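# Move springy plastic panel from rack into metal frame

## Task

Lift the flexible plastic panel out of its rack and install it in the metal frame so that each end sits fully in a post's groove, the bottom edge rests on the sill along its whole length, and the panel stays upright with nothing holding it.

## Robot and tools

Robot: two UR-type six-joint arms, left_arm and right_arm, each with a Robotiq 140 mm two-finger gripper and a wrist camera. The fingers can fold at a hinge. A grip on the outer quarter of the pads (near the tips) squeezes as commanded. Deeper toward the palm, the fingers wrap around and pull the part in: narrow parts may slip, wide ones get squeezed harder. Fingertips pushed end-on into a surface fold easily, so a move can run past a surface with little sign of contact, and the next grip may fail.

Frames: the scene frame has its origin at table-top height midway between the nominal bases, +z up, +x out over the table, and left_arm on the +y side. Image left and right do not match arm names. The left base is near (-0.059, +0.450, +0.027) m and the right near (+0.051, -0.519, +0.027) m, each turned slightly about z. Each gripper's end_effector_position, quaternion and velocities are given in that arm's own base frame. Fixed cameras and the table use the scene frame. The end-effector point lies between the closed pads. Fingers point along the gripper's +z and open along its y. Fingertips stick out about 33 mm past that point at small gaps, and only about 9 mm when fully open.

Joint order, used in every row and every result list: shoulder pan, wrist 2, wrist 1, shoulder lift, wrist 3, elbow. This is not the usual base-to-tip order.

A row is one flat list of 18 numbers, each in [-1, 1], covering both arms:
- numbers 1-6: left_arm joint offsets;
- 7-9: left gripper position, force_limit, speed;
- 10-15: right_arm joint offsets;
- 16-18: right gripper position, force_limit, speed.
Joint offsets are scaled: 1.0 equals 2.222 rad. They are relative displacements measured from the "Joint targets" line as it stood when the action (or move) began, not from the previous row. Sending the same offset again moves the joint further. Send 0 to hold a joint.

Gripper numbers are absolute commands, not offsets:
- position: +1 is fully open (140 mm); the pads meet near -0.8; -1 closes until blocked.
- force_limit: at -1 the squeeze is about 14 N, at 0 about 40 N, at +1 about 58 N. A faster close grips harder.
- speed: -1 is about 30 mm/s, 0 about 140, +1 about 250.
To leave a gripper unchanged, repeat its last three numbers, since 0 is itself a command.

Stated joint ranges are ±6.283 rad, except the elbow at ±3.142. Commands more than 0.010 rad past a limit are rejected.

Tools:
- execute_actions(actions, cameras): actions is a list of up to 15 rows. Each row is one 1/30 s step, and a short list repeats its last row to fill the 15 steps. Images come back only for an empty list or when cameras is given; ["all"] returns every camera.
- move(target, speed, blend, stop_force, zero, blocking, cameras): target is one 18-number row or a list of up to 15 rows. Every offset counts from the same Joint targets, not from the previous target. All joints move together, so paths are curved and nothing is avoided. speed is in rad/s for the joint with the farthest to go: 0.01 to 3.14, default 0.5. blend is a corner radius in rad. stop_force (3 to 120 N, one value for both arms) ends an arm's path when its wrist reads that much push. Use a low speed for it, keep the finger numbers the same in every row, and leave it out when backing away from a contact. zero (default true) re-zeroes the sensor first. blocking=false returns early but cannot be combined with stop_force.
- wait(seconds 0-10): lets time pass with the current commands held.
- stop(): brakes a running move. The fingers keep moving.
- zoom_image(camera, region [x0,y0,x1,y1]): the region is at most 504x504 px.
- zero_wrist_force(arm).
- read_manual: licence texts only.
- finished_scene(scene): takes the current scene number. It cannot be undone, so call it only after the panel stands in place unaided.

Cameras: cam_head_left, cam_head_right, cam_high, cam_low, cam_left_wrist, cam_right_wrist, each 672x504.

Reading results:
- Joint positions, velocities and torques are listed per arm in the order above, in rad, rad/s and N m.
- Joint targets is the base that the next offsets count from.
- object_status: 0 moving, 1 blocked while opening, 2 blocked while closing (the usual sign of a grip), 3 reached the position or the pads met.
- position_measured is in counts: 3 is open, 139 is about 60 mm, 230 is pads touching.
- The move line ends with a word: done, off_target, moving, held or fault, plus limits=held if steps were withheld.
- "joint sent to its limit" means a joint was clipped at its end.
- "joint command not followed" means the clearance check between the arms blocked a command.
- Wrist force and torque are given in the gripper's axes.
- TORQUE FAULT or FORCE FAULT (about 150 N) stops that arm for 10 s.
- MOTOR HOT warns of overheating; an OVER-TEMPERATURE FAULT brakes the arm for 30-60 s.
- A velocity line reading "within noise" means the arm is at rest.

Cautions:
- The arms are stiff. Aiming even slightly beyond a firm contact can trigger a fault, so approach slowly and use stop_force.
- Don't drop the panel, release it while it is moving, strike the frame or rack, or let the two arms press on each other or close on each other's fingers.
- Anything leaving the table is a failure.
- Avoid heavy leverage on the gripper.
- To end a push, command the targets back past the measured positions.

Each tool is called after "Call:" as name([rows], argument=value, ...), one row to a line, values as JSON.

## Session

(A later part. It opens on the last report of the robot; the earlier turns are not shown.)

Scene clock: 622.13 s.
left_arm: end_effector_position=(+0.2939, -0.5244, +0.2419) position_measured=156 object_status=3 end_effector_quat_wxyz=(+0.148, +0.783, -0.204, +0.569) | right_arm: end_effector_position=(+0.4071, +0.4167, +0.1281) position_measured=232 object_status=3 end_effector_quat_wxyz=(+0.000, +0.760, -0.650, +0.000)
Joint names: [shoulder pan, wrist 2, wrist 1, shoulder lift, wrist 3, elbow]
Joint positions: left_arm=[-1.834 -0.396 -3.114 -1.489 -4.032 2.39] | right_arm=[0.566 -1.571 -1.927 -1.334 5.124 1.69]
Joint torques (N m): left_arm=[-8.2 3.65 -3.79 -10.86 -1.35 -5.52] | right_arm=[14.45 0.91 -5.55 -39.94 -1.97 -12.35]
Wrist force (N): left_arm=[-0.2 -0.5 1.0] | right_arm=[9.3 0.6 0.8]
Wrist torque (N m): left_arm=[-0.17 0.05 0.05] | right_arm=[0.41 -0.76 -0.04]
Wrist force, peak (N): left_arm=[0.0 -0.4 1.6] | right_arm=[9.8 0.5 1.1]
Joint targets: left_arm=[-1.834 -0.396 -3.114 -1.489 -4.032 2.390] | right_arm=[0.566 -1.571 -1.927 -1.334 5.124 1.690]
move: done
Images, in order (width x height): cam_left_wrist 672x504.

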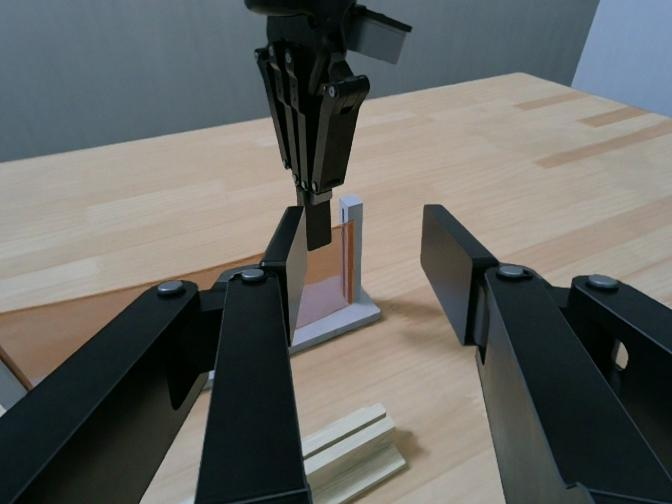

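Call:
move(target=[0,0,0,0,0,0,-0.216,0,0, 0.003923,0,0,0,-0.05549,0,-1,1,-0.5], speed=0.08, stop_force=40, cameras=["cam_left_wrist"])

Call:
zoom_image(camera="cam_left_wrist", region=[300, 180, 400, 320])

Scene clock: 633.90 s.
left_arm: end_effector_position=(+0.2939, -0.5244, +0.2419) position_measured=156 object_status=3 end_effector_quat_wxyz=(+0.148, +0.783, -0.204, +0.569) | right_arm: end_effector_position=(+0.4035, +0.4202, +0.1281) position_measured=232 object_status=3 end_effector_quat_wxyz=(+0.000, +0.801, -0.599, +0.000)
Joint names: [shoulder pan, wrist 2, wrist 1, shoulder lift, wrist 3, elbow]
Joint positions: left_arm=[-1.834 -0.396 -3.114 -1.489 -4.032 2.39] | right_arm=[0.575 -1.571 -1.927 -1.334 5.001 1.69]
Joint torques (N m): left_arm=[-6.98 3.77 -3.94 -11.29 -1.32 -4.63] | right_arm=[14.84 1.56 -5.5 -38.38 -2.03 -12.51]
Wrist force (N): left_arm=[0.2 -0.4 1.0] | right_arm=[11.1 1.6 0.1]
Wrist torque (N m): left_arm=[-0.16 -0.04 0.05] | right_arm=[0.37 -0.69 -0.01]
Wrist force, peak (N): left_arm=[-0.2 -0.6 1.4] | right_arm=[11.5 1.3 0.0]
Joint targets: left_arm=[-1.834 -0.396 -3.114 -1.489 -4.032 2.390] | right_arm=[0.575 -1.571 -1.927 -1.334 5.001 1.690]
move: done
Images, in order (width x height): cam_left_wrist 672x504.

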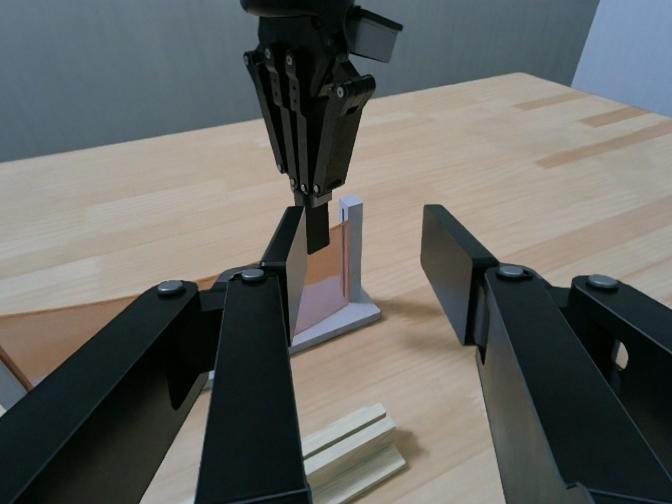

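Scaled by 3.600 from the camera's 672x504 image, which has a finer 960x720 frame.

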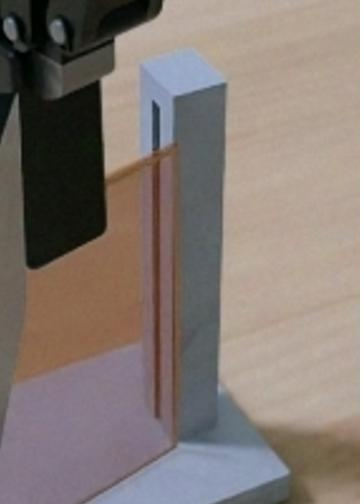

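Call:
zoom_image(camera="cam_left_wrist", region=[325, 185, 375, 250])

Call:
zoom_image(camera="cam_left_wrist", region=[325, 250, 375, 315])

Scaled by 7.754 from the camera's 672x504 image, which has a finer 960x720 frame.

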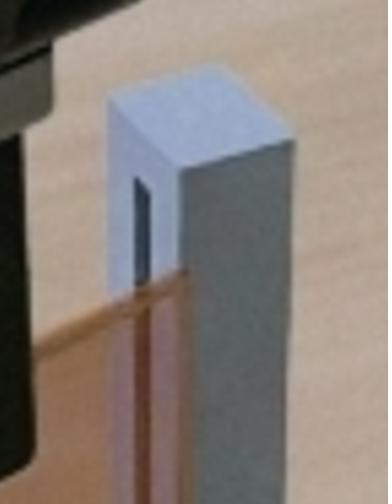

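Scaled by 7.754 from the camera's 672x504 image, which has a finer 960x720 frame.

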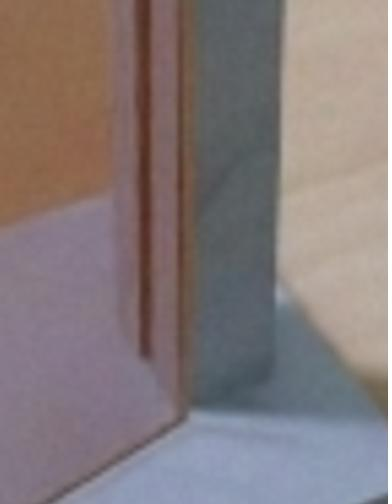

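Call:
move(target=[0,0,0,0,0,0,-0.216,0,0, -0.003813,0,0.002194,0.007841,-0.030718,-0.010036,-1,1,-0.5], speed=0.03, stop_force=12, cameras=["cam_left_wrist"])

Call:
zoom_image(camera="cam_left_wrist", region=[325, 185, 375, 250])

Call:
zoom_image(camera="cam_left_wrist", region=[325, 250, 375, 315])

Scene clock: 652.13 s.
left_arm: end_effector_position=(+0.2939, -0.5244, +0.2419) position_measured=156 object_status=3 end_effector_quat_wxyz=(+0.148, +0.783, -0.204, +0.569) | right_arm: end_effector_position=(+0.4136, +0.4210, +0.1281) position_measured=232 object_status=3 end_effector_quat_wxyz=(+0.000, +0.818, -0.575, +0.000)
Joint names: [shoulder pan, wrist 2, wrist 1, shoulder lift, wrist 3, elbow]
Joint positions: left_arm=[-1.834 -0.396 -3.114 -1.489 -4.032 2.39] | right_arm=[0.567 -1.571 -1.922 -1.317 4.933 1.667]
Joint torques (N m): left_arm=[-7.74 3.83 -3.87 -11.89 -1.13 -5.94] | right_arm=[-8 2.36 -2.33 -27.97 -1.97 -38.82]
Wrist force (N): left_arm=[-0.1 -0.4 1.1] | right_arm=[8.2 2.0 1.7]
Wrist torque (N m): left_arm=[-0.14 0.01 0.04] | right_arm=[0.24 -0.87 -0.01]
Wrist force, peak (N): left_arm=[0.0 -0.3 1.5] | right_arm=[11.7 1.8 -0.3]
Joint targets: left_arm=[-1.834 -0.396 -3.114 -1.489 -4.032 2.390] | right_arm=[0.567 -1.571 -1.922 -1.317 4.933 1.667]
move: done
Images, in order (width x height): cam_left_wrist 672x504.

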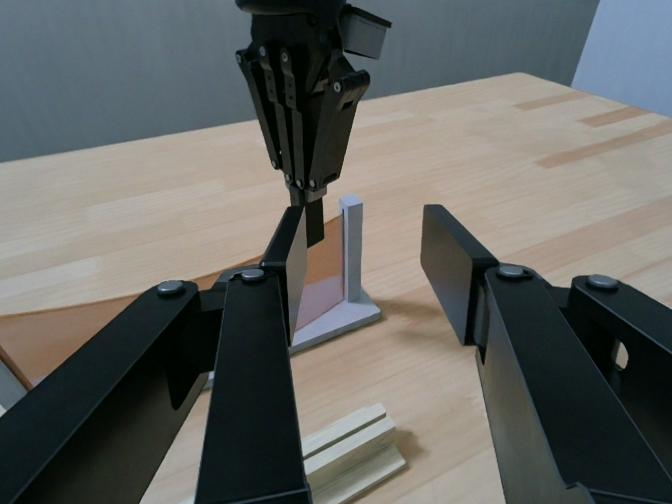

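Scaled by 7.754 from the camera's 672x504 image, which has a finer 960x720 frame.

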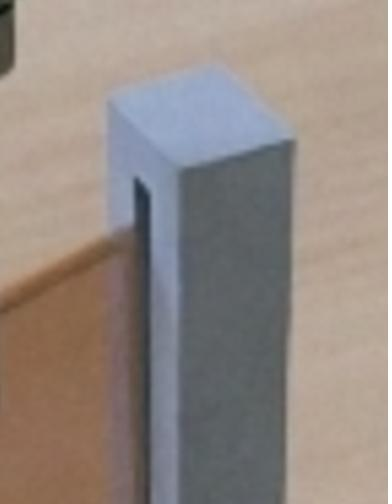

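Scaled by 7.754 from the camera's 672x504 image, which has a finer 960x720 frame.

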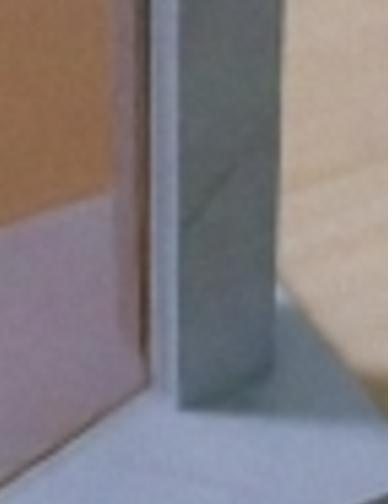

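Call:
execute_actions(actions=[], cameras=["cam_right_wrist", "cam_left_wrist"])

Call:
zoom_image(camera="cam_right_wrist", region=[290, 50, 410, 200])

Scene clock: 672.53 s.
left_arm: end_effector_position=(+0.2939, -0.5244, +0.2419) position_measured=156 object_status=3 end_effector_quat_wxyz=(+0.148, +0.783, -0.204, +0.569) | right_arm: end_effector_position=(+0.4136, +0.4210, +0.1281) position_measured=232 object_status=3 end_effector_quat_wxyz=(+0.000, +0.818, -0.575, +0.000)
Joint names: [shoulder pan, wrist 2, wrist 1, shoulder lift, wrist 3, elbow]
Joint positions: left_arm=[-1.834 -0.396 -3.114 -1.489 -4.032 2.39] | right_arm=[0.567 -1.571 -1.922 -1.317 4.933 1.667]
Joint velocities: within noise
Joint torques (N m): left_arm=[-7.79 3.76 -3.83 -11.91 -1.13 -5.35] | right_arm=[-8.17 2.74 -2.42 -28.36 -1.96 -38.88]
Wrist force (N): left_arm=[0.0 -0.6 1.0] | right_arm=[8.3 2.0 1.7]
Wrist torque (N m): left_arm=[-0.19 -0.01 0.05] | right_arm=[0.26 -0.88 -0.01]
Wrist force, peak (N): left_arm=[-0.3 -0.9 1.3] | right_arm=[8.6 2.1 1.8]
Joint targets: left_arm=[-1.834 -0.396 -3.114 -1.489 -4.032 2.390] | right_arm=[0.567 -1.571 -1.922 -1.317 4.933 1.667]
Tool commands: left_gripper/position=-0.216 left_gripper/force_limit=+0.0 left_gripper/speed=+0.0 right_gripper/position=-1.0 right_gripper/force_limit=+1.0 right_gripper/speed=-0.5
Images, in order (width x height): cam_left_wrist 672x504, cam_right_wrist 672x504.

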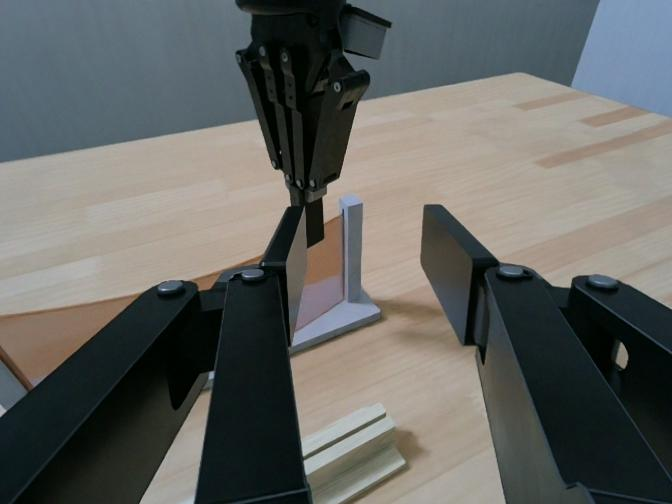

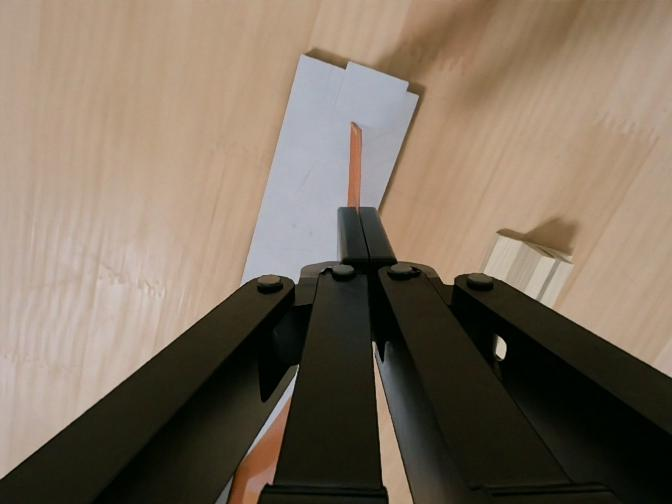

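Scaled by 3.360 from the camera's 672x504 image, which has a finer 960x720 frame.

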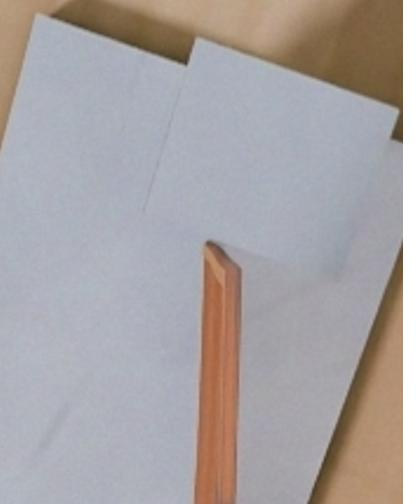

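Call:
zoom_image(camera="cam_right_wrist", region=[325, 100, 395, 160])

Call:
zoom_image(camera="cam_right_wrist", region=[340, 110, 375, 140])

Scaled by 7.200 from the camera's 672x504 image, which has a finer 960x720 frame.

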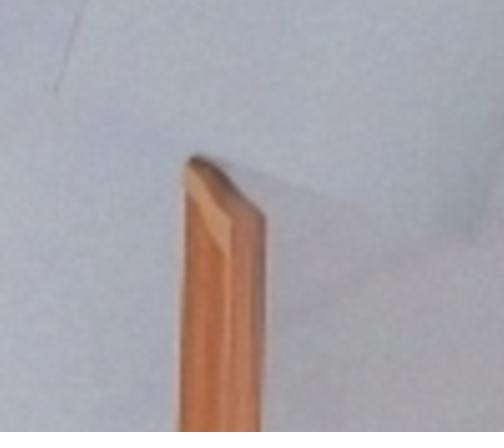

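Scaled by 14.400 from the camera's 672x504 image, which has a finer 960x720 frame.

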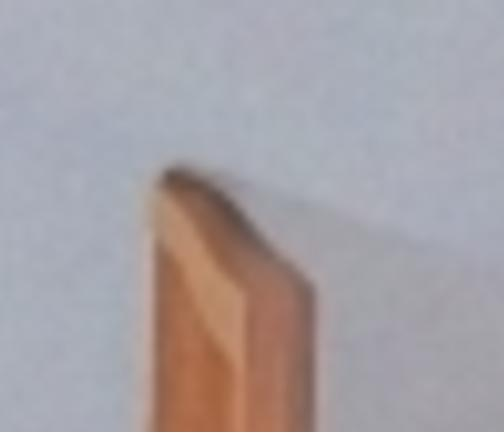

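Call:
move(target=[0,0,0,0,0,0,-0.216,0,0, 0,0,0.001674,-0.000547,0,-0.001126,-1,1,-0.5], speed=0.02, stop_force=12, cameras=["cam_right_wrist", "cam_left_wrist"])

Call:
zoom_image(camera="cam_right_wrist", region=[340, 110, 375, 140])

Call:
zoom_image(camera="cam_left_wrist", region=[325, 185, 375, 250])

Call:
zoom_image(camera="cam_left_wrist", region=[325, 250, 375, 315])

Scene clock: 694.40 s.
left_arm: end_effector_position=(+0.2939, -0.5244, +0.2419) position_measured=156 object_status=3 end_effector_quat_wxyz=(+0.148, +0.783, -0.204, +0.569) | right_arm: end_effector_position=(+0.4136, +0.4210, +0.1296) position_measured=232 object_status=3 end_effector_quat_wxyz=(+0.000, +0.818, -0.575, +0.000)
Joint names: [shoulder pan, wrist 2, wrist 1, shoulder lift, wrist 3, elbow]
Joint positions: left_arm=[-1.834 -0.396 -3.114 -1.489 -4.032 2.39] | right_arm=[0.567 -1.571 -1.918 -1.318 4.933 1.665]
Joint torques (N m): left_arm=[-7.68 3.87 -3.79 -10.79 -0.88 -5.78] | right_arm=[-7.02 3.35 -2.61 -41.77 -1.89 -39.2]
Wrist force (N): left_arm=[0.0 -0.4 1.1] | right_arm=[8.9 1.8 4.1]
Wrist torque (N m): left_arm=[-0.17 -0.01 0.04] | right_arm=[0.31 -0.77 0.00]
Wrist force, peak (N): left_arm=[0.0 -0.5 1.4] | right_arm=[8.9 1.9 4.2]
Joint targets: left_arm=[-1.834 -0.396 -3.114 -1.489 -4.032 2.390] | right_arm=[0.567 -1.571 -1.918 -1.318 4.933 1.665]
move: done
Images, in order (width x height): cam_left_wrist 672x504, cam_right_wrist 672x504.

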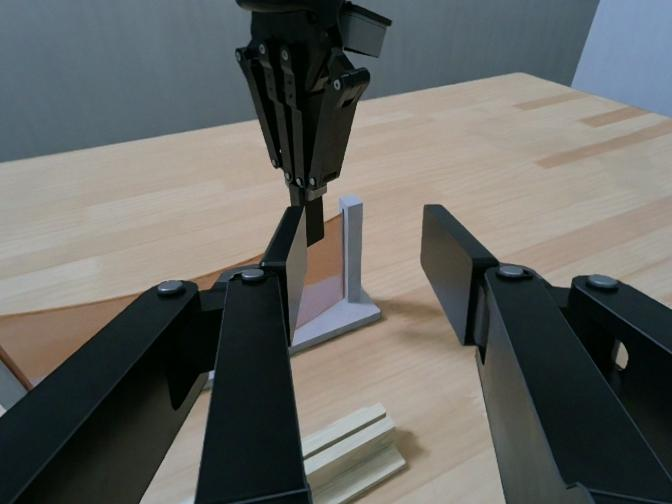

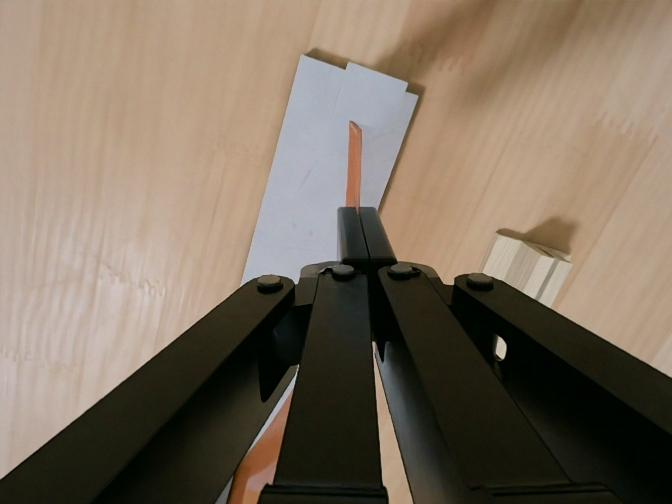

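Scaled by 14.400 from the camera's 672x504 image, which has a finer 960x720 frame.

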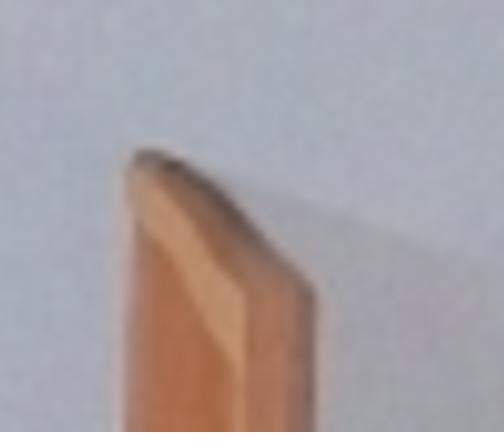

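Scaled by 7.754 from the camera's 672x504 image, which has a finer 960x720 frame.

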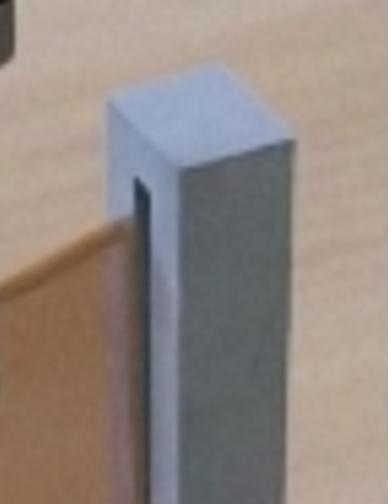

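Scaled by 7.754 from the camera's 672x504 image, which has a finer 960x720 frame.

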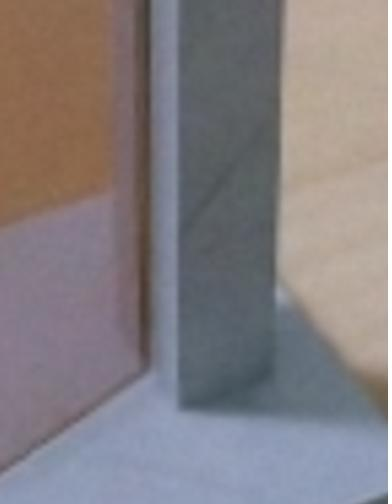

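Call:
zoom_image(camera="cam_right_wrist", region=[325, 195, 400, 280])

Call:
zoom_image(camera="cam_right_wrist", region=[325, 50, 425, 150])

Scaled by 5.929 from the camera's 672x504 image, which has a finer 960x720 frame.

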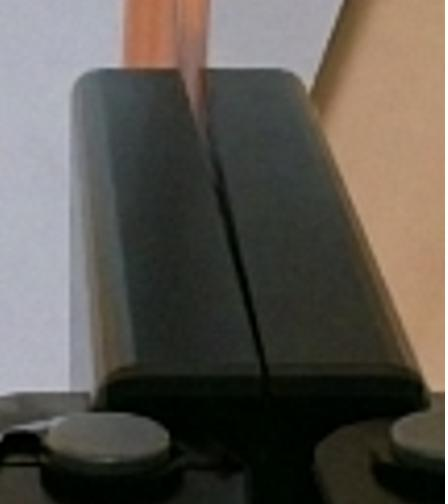

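Scaled by 5.040 from the camera's 672x504 image, which has a finer 960x720 frame.

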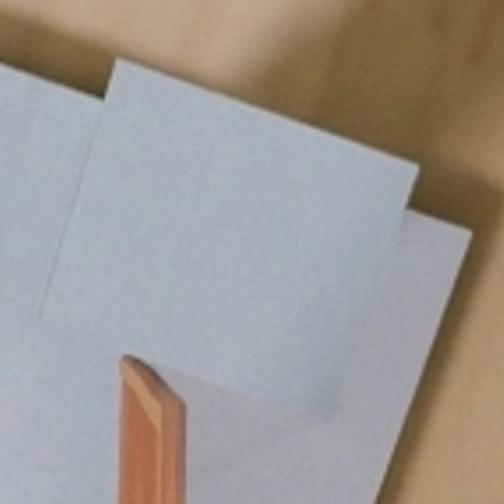

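Call:
move(target=[0,0,0,0,0,0,-0.216,0,0, -0.001927,0,0.000203,0.000703,0.016075,-0.000906,-1,1,-0.5], speed=0.02, stop_force=10, cameras=["cam_right_wrist", "cam_left_wrist"])

Call:
zoom_image(camera="cam_right_wrist", region=[325, 50, 425, 150])

Call:
zoom_image(camera="cam_left_wrist", region=[325, 185, 375, 250])

Call:
zoom_image(camera="cam_left_wrist", region=[325, 250, 375, 315])

Scene clock: 741.53 s.
left_arm: end_effector_position=(+0.2939, -0.5244, +0.2419) position_measured=156 object_status=3 end_effector_quat_wxyz=(+0.148, +0.783, -0.204, +0.569) | right_arm: end_effector_position=(+0.4160, +0.4196, +0.1296) position_measured=232 object_status=3 end_effector_quat_wxyz=(+0.000, +0.807, -0.591, +0.000)
Joint names: [shoulder pan, wrist 2, wrist 1, shoulder lift, wrist 3, elbow]
Joint positions: left_arm=[-1.834 -0.396 -3.114 -1.489 -4.032 2.39] | right_arm=[0.562 -1.571 -1.918 -1.316 4.968 1.663]
Joint torques (N m): left_arm=[-7.66 3.73 -3.83 -11.26 -1 -5.99] | right_arm=[-7.94 3.29 -2.36 -29.03 1.64 -39.4]
Wrist force (N): left_arm=[0.1 -0.6 1.0] | right_arm=[8.7 1.8 3.7]
Wrist torque (N m): left_arm=[-0.19 -0.02 0.05] | right_arm=[0.36 -0.75 -0.17]
Wrist force, peak (N): left_arm=[-0.1 -0.7 1.5] | right_arm=[8.9 1.7 4.4]
Joint targets: left_arm=[-1.834 -0.396 -3.114 -1.489 -4.032 2.390] | right_arm=[0.562 -1.571 -1.918 -1.316 4.968 1.663]
move: done
Images, in order (width x height): cam_left_wrist 672x504, cam_right_wrist 672x504.

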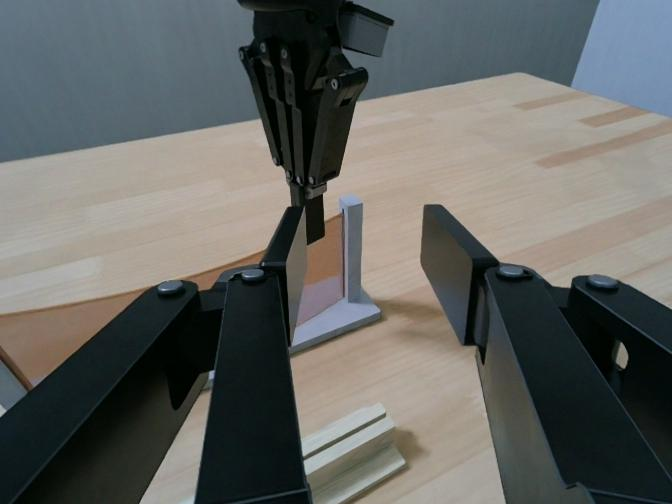

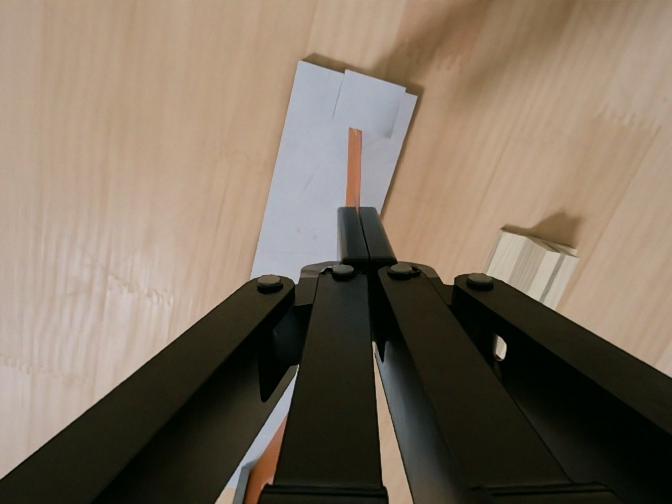

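Scaled by 5.040 from the camera's 672x504 image, which has a finer 960x720 frame.

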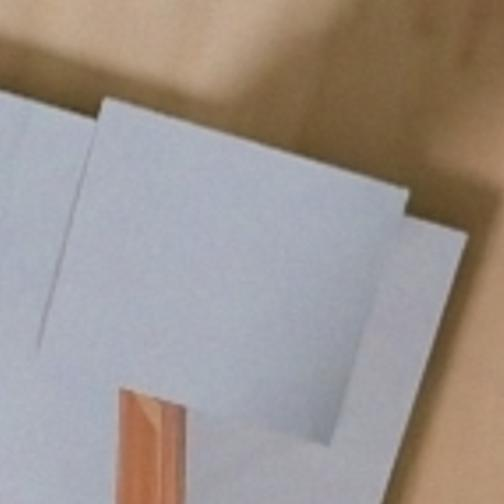

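Scaled by 7.754 from the camera's 672x504 image, which has a finer 960x720 frame.

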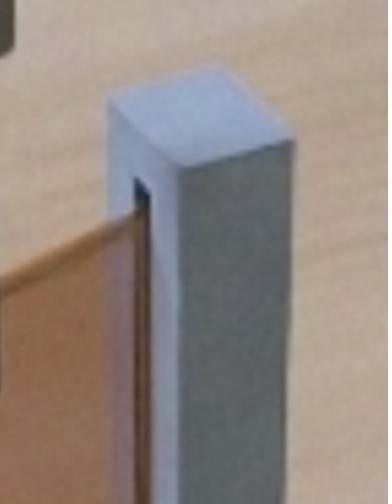

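Scaled by 7.754 from the camera's 672x504 image, which has a finer 960x720 frame.

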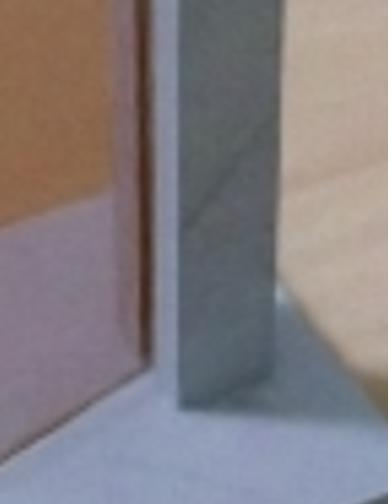

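Call:
move(target=[0,0,0,0,0,0,-0.216,0,0, -0.001624,0,0,0,0.016378,0,-1,1,-0.5], speed=0.02, stop_force=8, cameras=["cam_right_wrist", "cam_left_wrist"])

Call:
zoom_image(camera="cam_left_wrist", region=[325, 185, 375, 250])

Call:
zoom_image(camera="cam_left_wrist", region=[325, 250, 375, 315])

Call:
zoom_image(camera="cam_right_wrist", region=[325, 50, 425, 150])

Scene clock: 759.37 s.
left_arm: end_effector_position=(+0.2939, -0.5244, +0.2419) position_measured=156 object_status=3 end_effector_quat_wxyz=(+0.148, +0.783, -0.204, +0.569) | right_arm: end_effector_position=(+0.4175, +0.4181, +0.1296) position_measured=232 object_status=3 end_effector_quat_wxyz=(+0.000, +0.795, -0.607, +0.000)
Joint names: [shoulder pan, wrist 2, wrist 1, shoulder lift, wrist 3, elbow]
Joint positions: left_arm=[-1.834 -0.396 -3.114 -1.489 -4.032 2.39] | right_arm=[0.559 -1.571 -1.918 -1.316 5.005 1.663]
Joint torques (N m): left_arm=[-7.95 3.67 -3.86 -11.05 -0.9 -6.61] | right_arm=[-7.36 3.29 -2.53 -29.3 1.71 -39.5]
Wrist force (N): left_arm=[0.0 -0.4 1.3] | right_arm=[7.6 1.0 3.7]
Wrist torque (N m): left_arm=[-0.14 0.01 0.04] | right_arm=[0.35 -0.71 -0.19]
Wrist force, peak (N): left_arm=[-0.1 -0.5 1.4] | right_arm=[8.9 1.5 4.2]
Joint targets: left_arm=[-1.834 -0.396 -3.114 -1.489 -4.032 2.390] | right_arm=[0.559 -1.571 -1.918 -1.316 5.005 1.663]
move: done
Images, in order (width x height): cam_left_wrist 672x504, cam_right_wrist 672x504.

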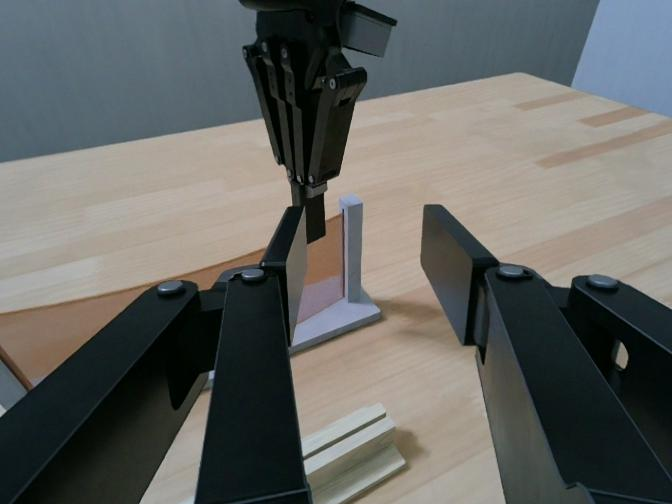

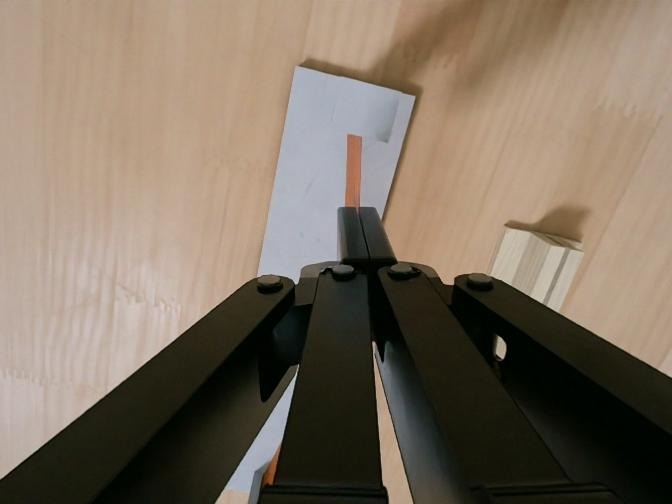

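Scaled by 7.754 from the camera's 672x504 image, which has a finer 960x720 frame.

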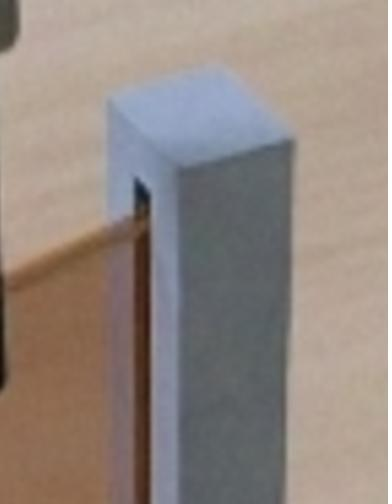

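Scaled by 7.754 from the camera's 672x504 image, which has a finer 960x720 frame.

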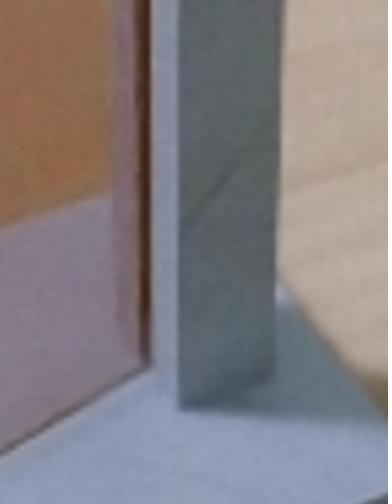

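Scaled by 5.040 from the camera's 672x504 image, which has a finer 960x720 frame.

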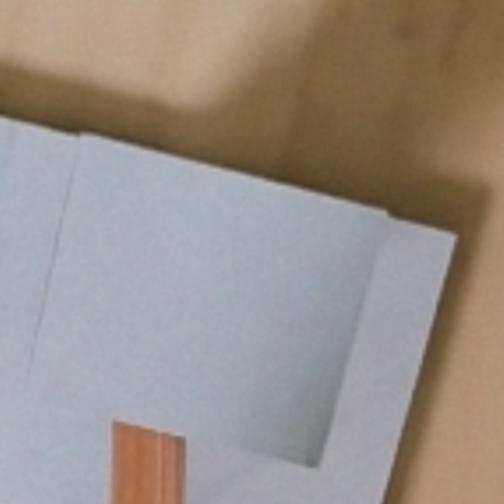

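Call:
move(target=[0,0,0,0,0,0,-0.216,0,0, -0.002709,0,0.000073,0.000254,0.024293,-0.000327,-1,1,-0.5], speed=0.02, stop_force=8, cameras=["cam_right_wrist", "cam_left_wrist"])

Call:
zoom_image(camera="cam_left_wrist", region=[325, 185, 375, 250])

Call:
zoom_image(camera="cam_left_wrist", region=[325, 250, 375, 315])

Call:
zoom_image(camera="cam_right_wrist", region=[325, 50, 425, 150])

Scene clock: 767.43 s.
left_arm: end_effector_position=(+0.2939, -0.5244, +0.2419) position_measured=156 object_status=3 end_effector_quat_wxyz=(+0.148, +0.783, -0.204, +0.569) | right_arm: end_effector_position=(+0.4203, +0.4157, +0.1296) position_measured=232 object_status=3 end_effector_quat_wxyz=(+0.000, +0.776, -0.631, +0.000)
Joint names: [shoulder pan, wrist 2, wrist 1, shoulder lift, wrist 3, elbow]
Joint positions: left_arm=[-1.834 -0.396 -3.114 -1.489 -4.032 2.39] | right_arm=[0.553 -1.571 -1.917 -1.316 5.059 1.662]
Joint torques (N m): left_arm=[-7.67 3.7 -3.96 -11.31 -0.82 -5.95] | right_arm=[-9.19 2.27 -1.67 -28.91 1.72 -38.75]
Wrist force (N): left_arm=[-0.2 -0.6 1.2] | right_arm=[5.3 0.4 4.3]
Wrist torque (N m): left_arm=[-0.20 0.04 0.05] | right_arm=[0.43 -0.85 -0.18]
Wrist force, peak (N): left_arm=[-0.2 -0.6 1.4] | right_arm=[8.0 1.1 4.4]
Joint targets: left_arm=[-1.834 -0.396 -3.114 -1.489 -4.032 2.390] | right_arm=[0.553 -1.571 -1.917 -1.316 5.059 1.662]
move: done
Images, in order (width x height): cam_left_wrist 672x504, cam_right_wrist 672x504.

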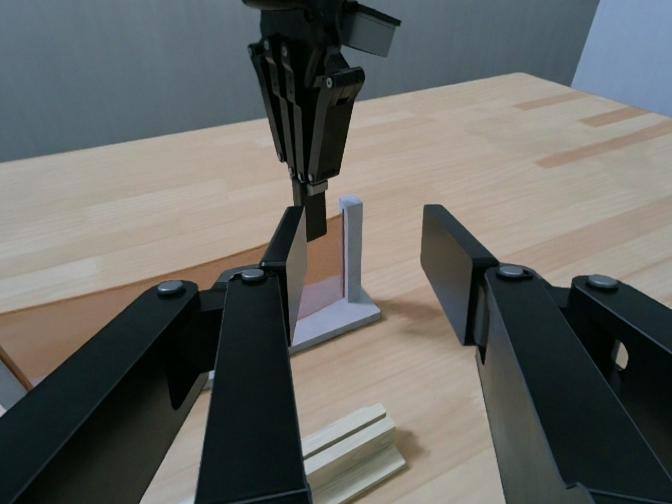

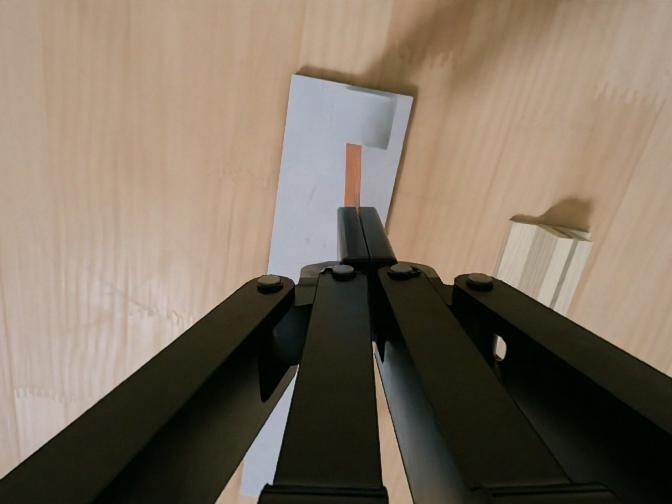

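Scaled by 7.754 from the camera's 672x504 image, which has a finer 960x720 frame.

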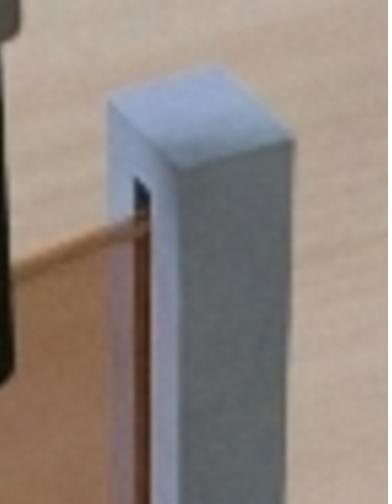

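Scaled by 7.754 from the camera's 672x504 image, which has a finer 960x720 frame.

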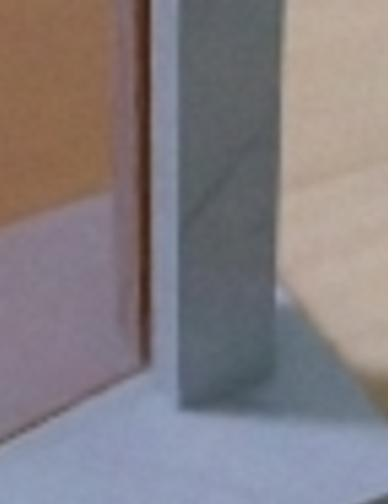

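Scaled by 5.040 from the camera's 672x504 image, which has a finer 960x720 frame.

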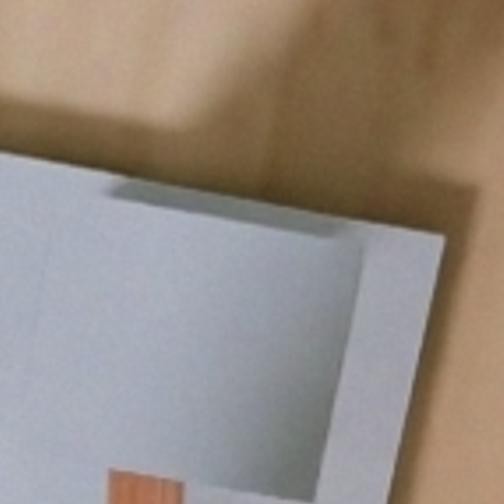

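Call:
move(target=[0,0,0,0,0,0,-0.216,0,0, -0.002148,0,0.00055,0.001898,0.033856,-0.002448,-1,1,-0.5], speed=0.025, stop_force=8, cameras=["cam_right_wrist", "cam_left_wrist"])

Call:
zoom_image(camera="cam_left_wrist", region=[325, 185, 375, 250])

Call:
zoom_image(camera="cam_left_wrist", region=[325, 250, 375, 315])

Call:
zoom_image(camera="cam_right_wrist", region=[325, 50, 425, 200])

Scene clock: 776.03 s.
left_arm: end_effector_position=(+0.2939, -0.5244, +0.2419) position_measured=156 object_status=3 end_effector_quat_wxyz=(+0.148, +0.783, -0.204, +0.569) | right_arm: end_effector_position=(+0.4239, +0.4147, +0.1296) position_measured=232 object_status=3 end_effector_quat_wxyz=(+0.000, +0.750, -0.661, +0.000)
Joint names: [shoulder pan, wrist 2, wrist 1, shoulder lift, wrist 3, elbow]
Joint positions: left_arm=[-1.834 -0.396 -3.114 -1.489 -4.032 2.39] | right_arm=[0.548 -1.571 -1.916 -1.312 5.134 1.657]
Joint torques (N m): left_arm=[-7.27 3.89 -3.76 -11.11 -0.83 -6.65] | right_arm=[-9.83 -0.37 -1.7 -29.62 1.78 -38.7]
Wrist force (N): left_arm=[0.0 -0.4 1.2] | right_arm=[4.7 0.8 4.1]
Wrist torque (N m): left_arm=[-0.15 0.01 0.04] | right_arm=[0.48 -0.91 -0.24]
Wrist force, peak (N): left_arm=[0.1 -0.8 1.4] | right_arm=[5.6 0.6 4.5]
Joint targets: left_arm=[-1.834 -0.396 -3.114 -1.489 -4.032 2.390] | right_arm=[0.548 -1.571 -1.916 -1.312 5.134 1.657]
move: done
Images, in order (width x height): cam_left_wrist 672x504, cam_right_wrist 672x504.

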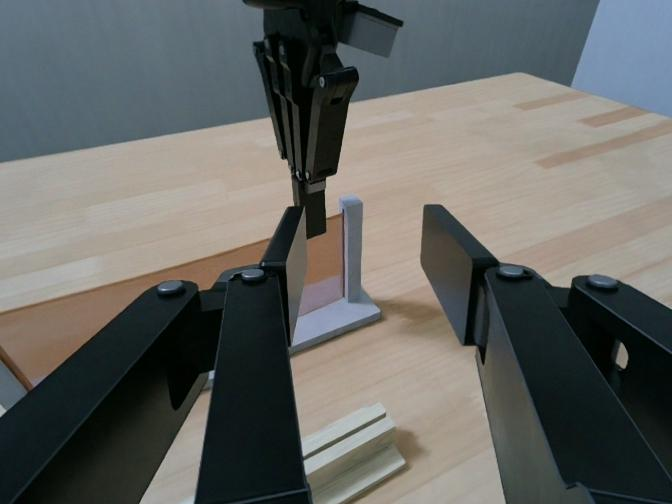

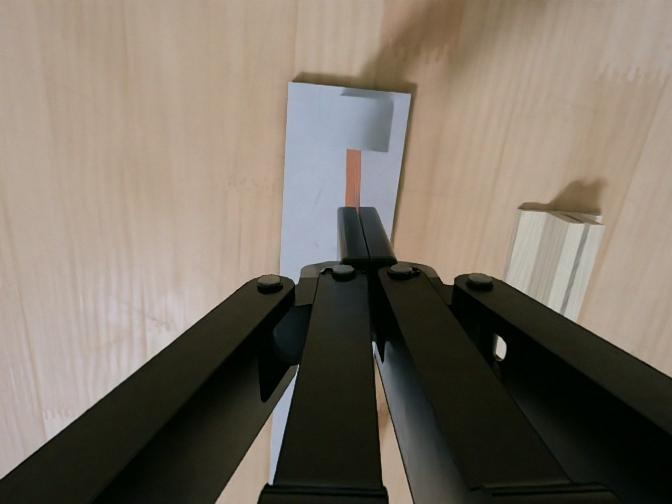

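Scaled by 7.754 from the camera's 672x504 image, which has a finer 960x720 frame.

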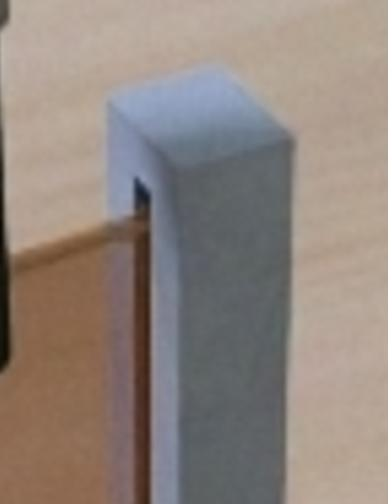

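Scaled by 7.754 from the camera's 672x504 image, which has a finer 960x720 frame.

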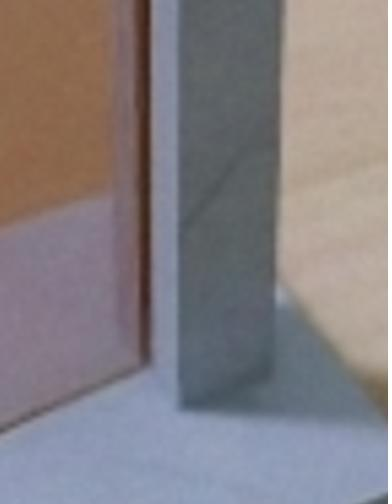

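Scaled by 3.360 from the camera's 672x504 image, which has a finer 960x720 frame.

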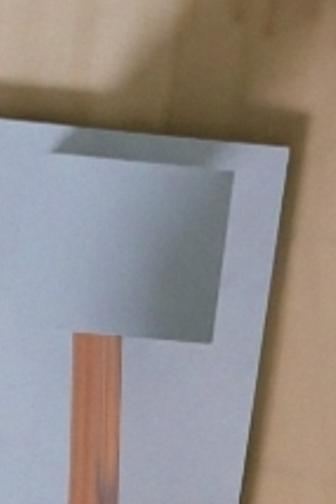

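Call:
move(target=[0,0,0,0,0,0,-0.216,0,0, -0.001449,0,0.000327,0.001127,0.021054,-0.001454,-1,1,-0.5], speed=0.02, stop_force=8, cameras=["cam_right_wrist", "cam_left_wrist"])

Call:
zoom_image(camera="cam_right_wrist", region=[325, 50, 425, 200])

Call:
zoom_image(camera="cam_left_wrist", region=[325, 185, 375, 250])

Scene clock: 788.03 s.
left_arm: end_effector_position=(+0.2939, -0.5244, +0.2419) position_measured=156 object_status=3 end_effector_quat_wxyz=(+0.148, +0.783, -0.204, +0.569) | right_arm: end_effector_position=(+0.4261, +0.4139, +0.1296) position_measured=232 object_status=3 end_effector_quat_wxyz=(+0.000, +0.734, -0.680, +0.000)
Joint names: [shoulder pan, wrist 2, wrist 1, shoulder lift, wrist 3, elbow]
Joint positions: left_arm=[-1.834 -0.396 -3.114 -1.489 -4.032 2.39] | right_arm=[0.545 -1.571 -1.916 -1.309 5.181 1.653]
Joint torques (N m): left_arm=[-7.32 3.74 -3.93 -11.37 -0.77 -6.64] | right_arm=[-9.77 -2 -1.6 -29.39 1.85 -38.89]
Wrist force (N): left_arm=[-0.2 -0.5 1.2] | right_arm=[3.8 0.7 4.1]
Wrist torque (N m): left_arm=[-0.17 0.03 0.04] | right_arm=[0.43 -0.89 -0.27]
Wrist force, peak (N): left_arm=[-0.1 -0.5 1.5] | right_arm=[4.9 0.6 4.3]
Joint targets: left_arm=[-1.834 -0.396 -3.114 -1.489 -4.032 2.390] | right_arm=[0.545 -1.571 -1.916 -1.309 5.181 1.653]
move: done
Images, in order (width x height): cam_left_wrist 672x504, cam_right_wrist 672x504.

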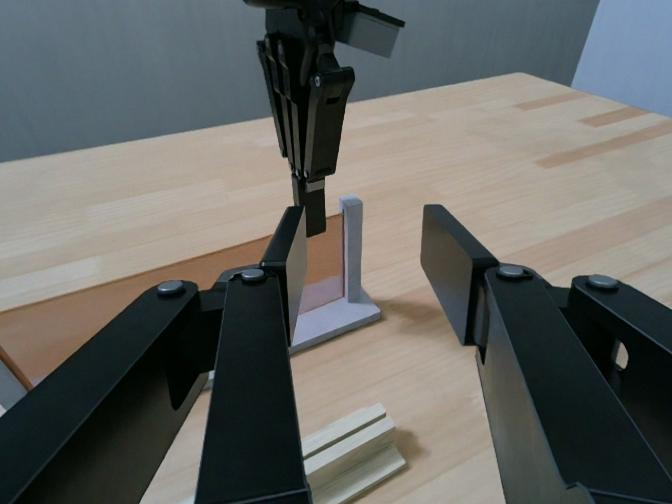

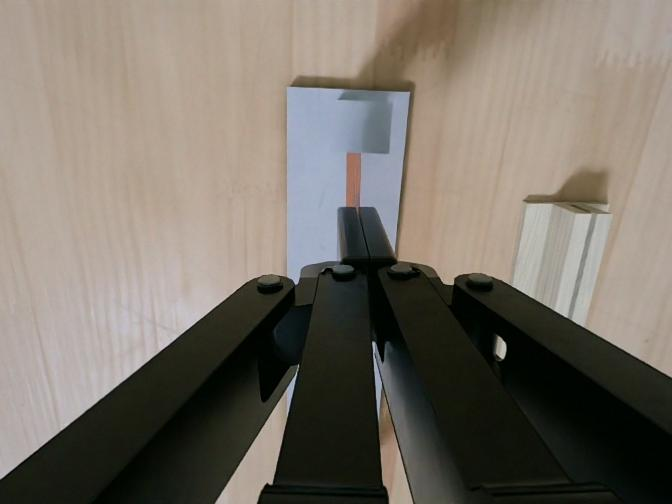

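Scaled by 3.360 from the camera's 672x504 image, which has a finer 960x720 frame.

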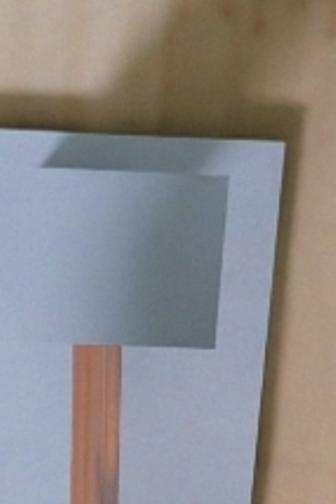

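Scaled by 7.754 from the camera's 672x504 image, which has a finer 960x720 frame.

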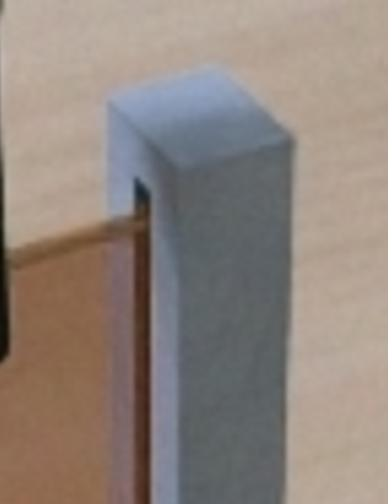

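Call:
move(target=[0,0,0,0,0,0,-0.216,0,0, -0.000484,0,0.000289,0.000997,0.013018,-0.001286,-1,1,-0.5], speed=0.02, stop_force=8)

Scene clock: 797.37 s.
left_arm: end_effector_position=(+0.2939, -0.5244, +0.2419) position_measured=156 object_status=3 end_effector_quat_wxyz=(+0.148, +0.783, -0.204, +0.569) | right_arm: end_effector_position=(+0.4274, +0.4140, +0.1296) position_measured=232 object_status=3 end_effector_quat_wxyz=(+0.000, +0.723, -0.691, +0.000)
Joint names: [shoulder pan, wrist 2, wrist 1, shoulder lift, wrist 3, elbow]
Joint positions: left_arm=[-1.834 -0.396 -3.114 -1.489 -4.032 2.39] | right_arm=[0.544 -1.571 -1.915 -1.307 5.21 1.651]
Joint torques (N m): left_arm=[-7.12 3.74 -3.85 -11.29 -0.49 -7.41] | right_arm=[-10.02 -2.04 -1.64 -29.81 1.76 -38.56]
Wrist force (N): left_arm=[0.0 -0.4 1.2] | right_arm=[4.2 0.7 4.3]
Wrist torque (N m): left_arm=[-0.16 0.00 0.05] | right_arm=[0.42 -0.96 -0.29]
Wrist force, peak (N): left_arm=[-0.3 -0.6 1.5] | right_arm=[4.4 0.5 4.5]
Joint targets: left_arm=[-1.834 -0.396 -3.114 -1.489 -4.032 2.390] | right_arm=[0.544 -1.571 -1.915 -1.307 5.210 1.651]
move: done


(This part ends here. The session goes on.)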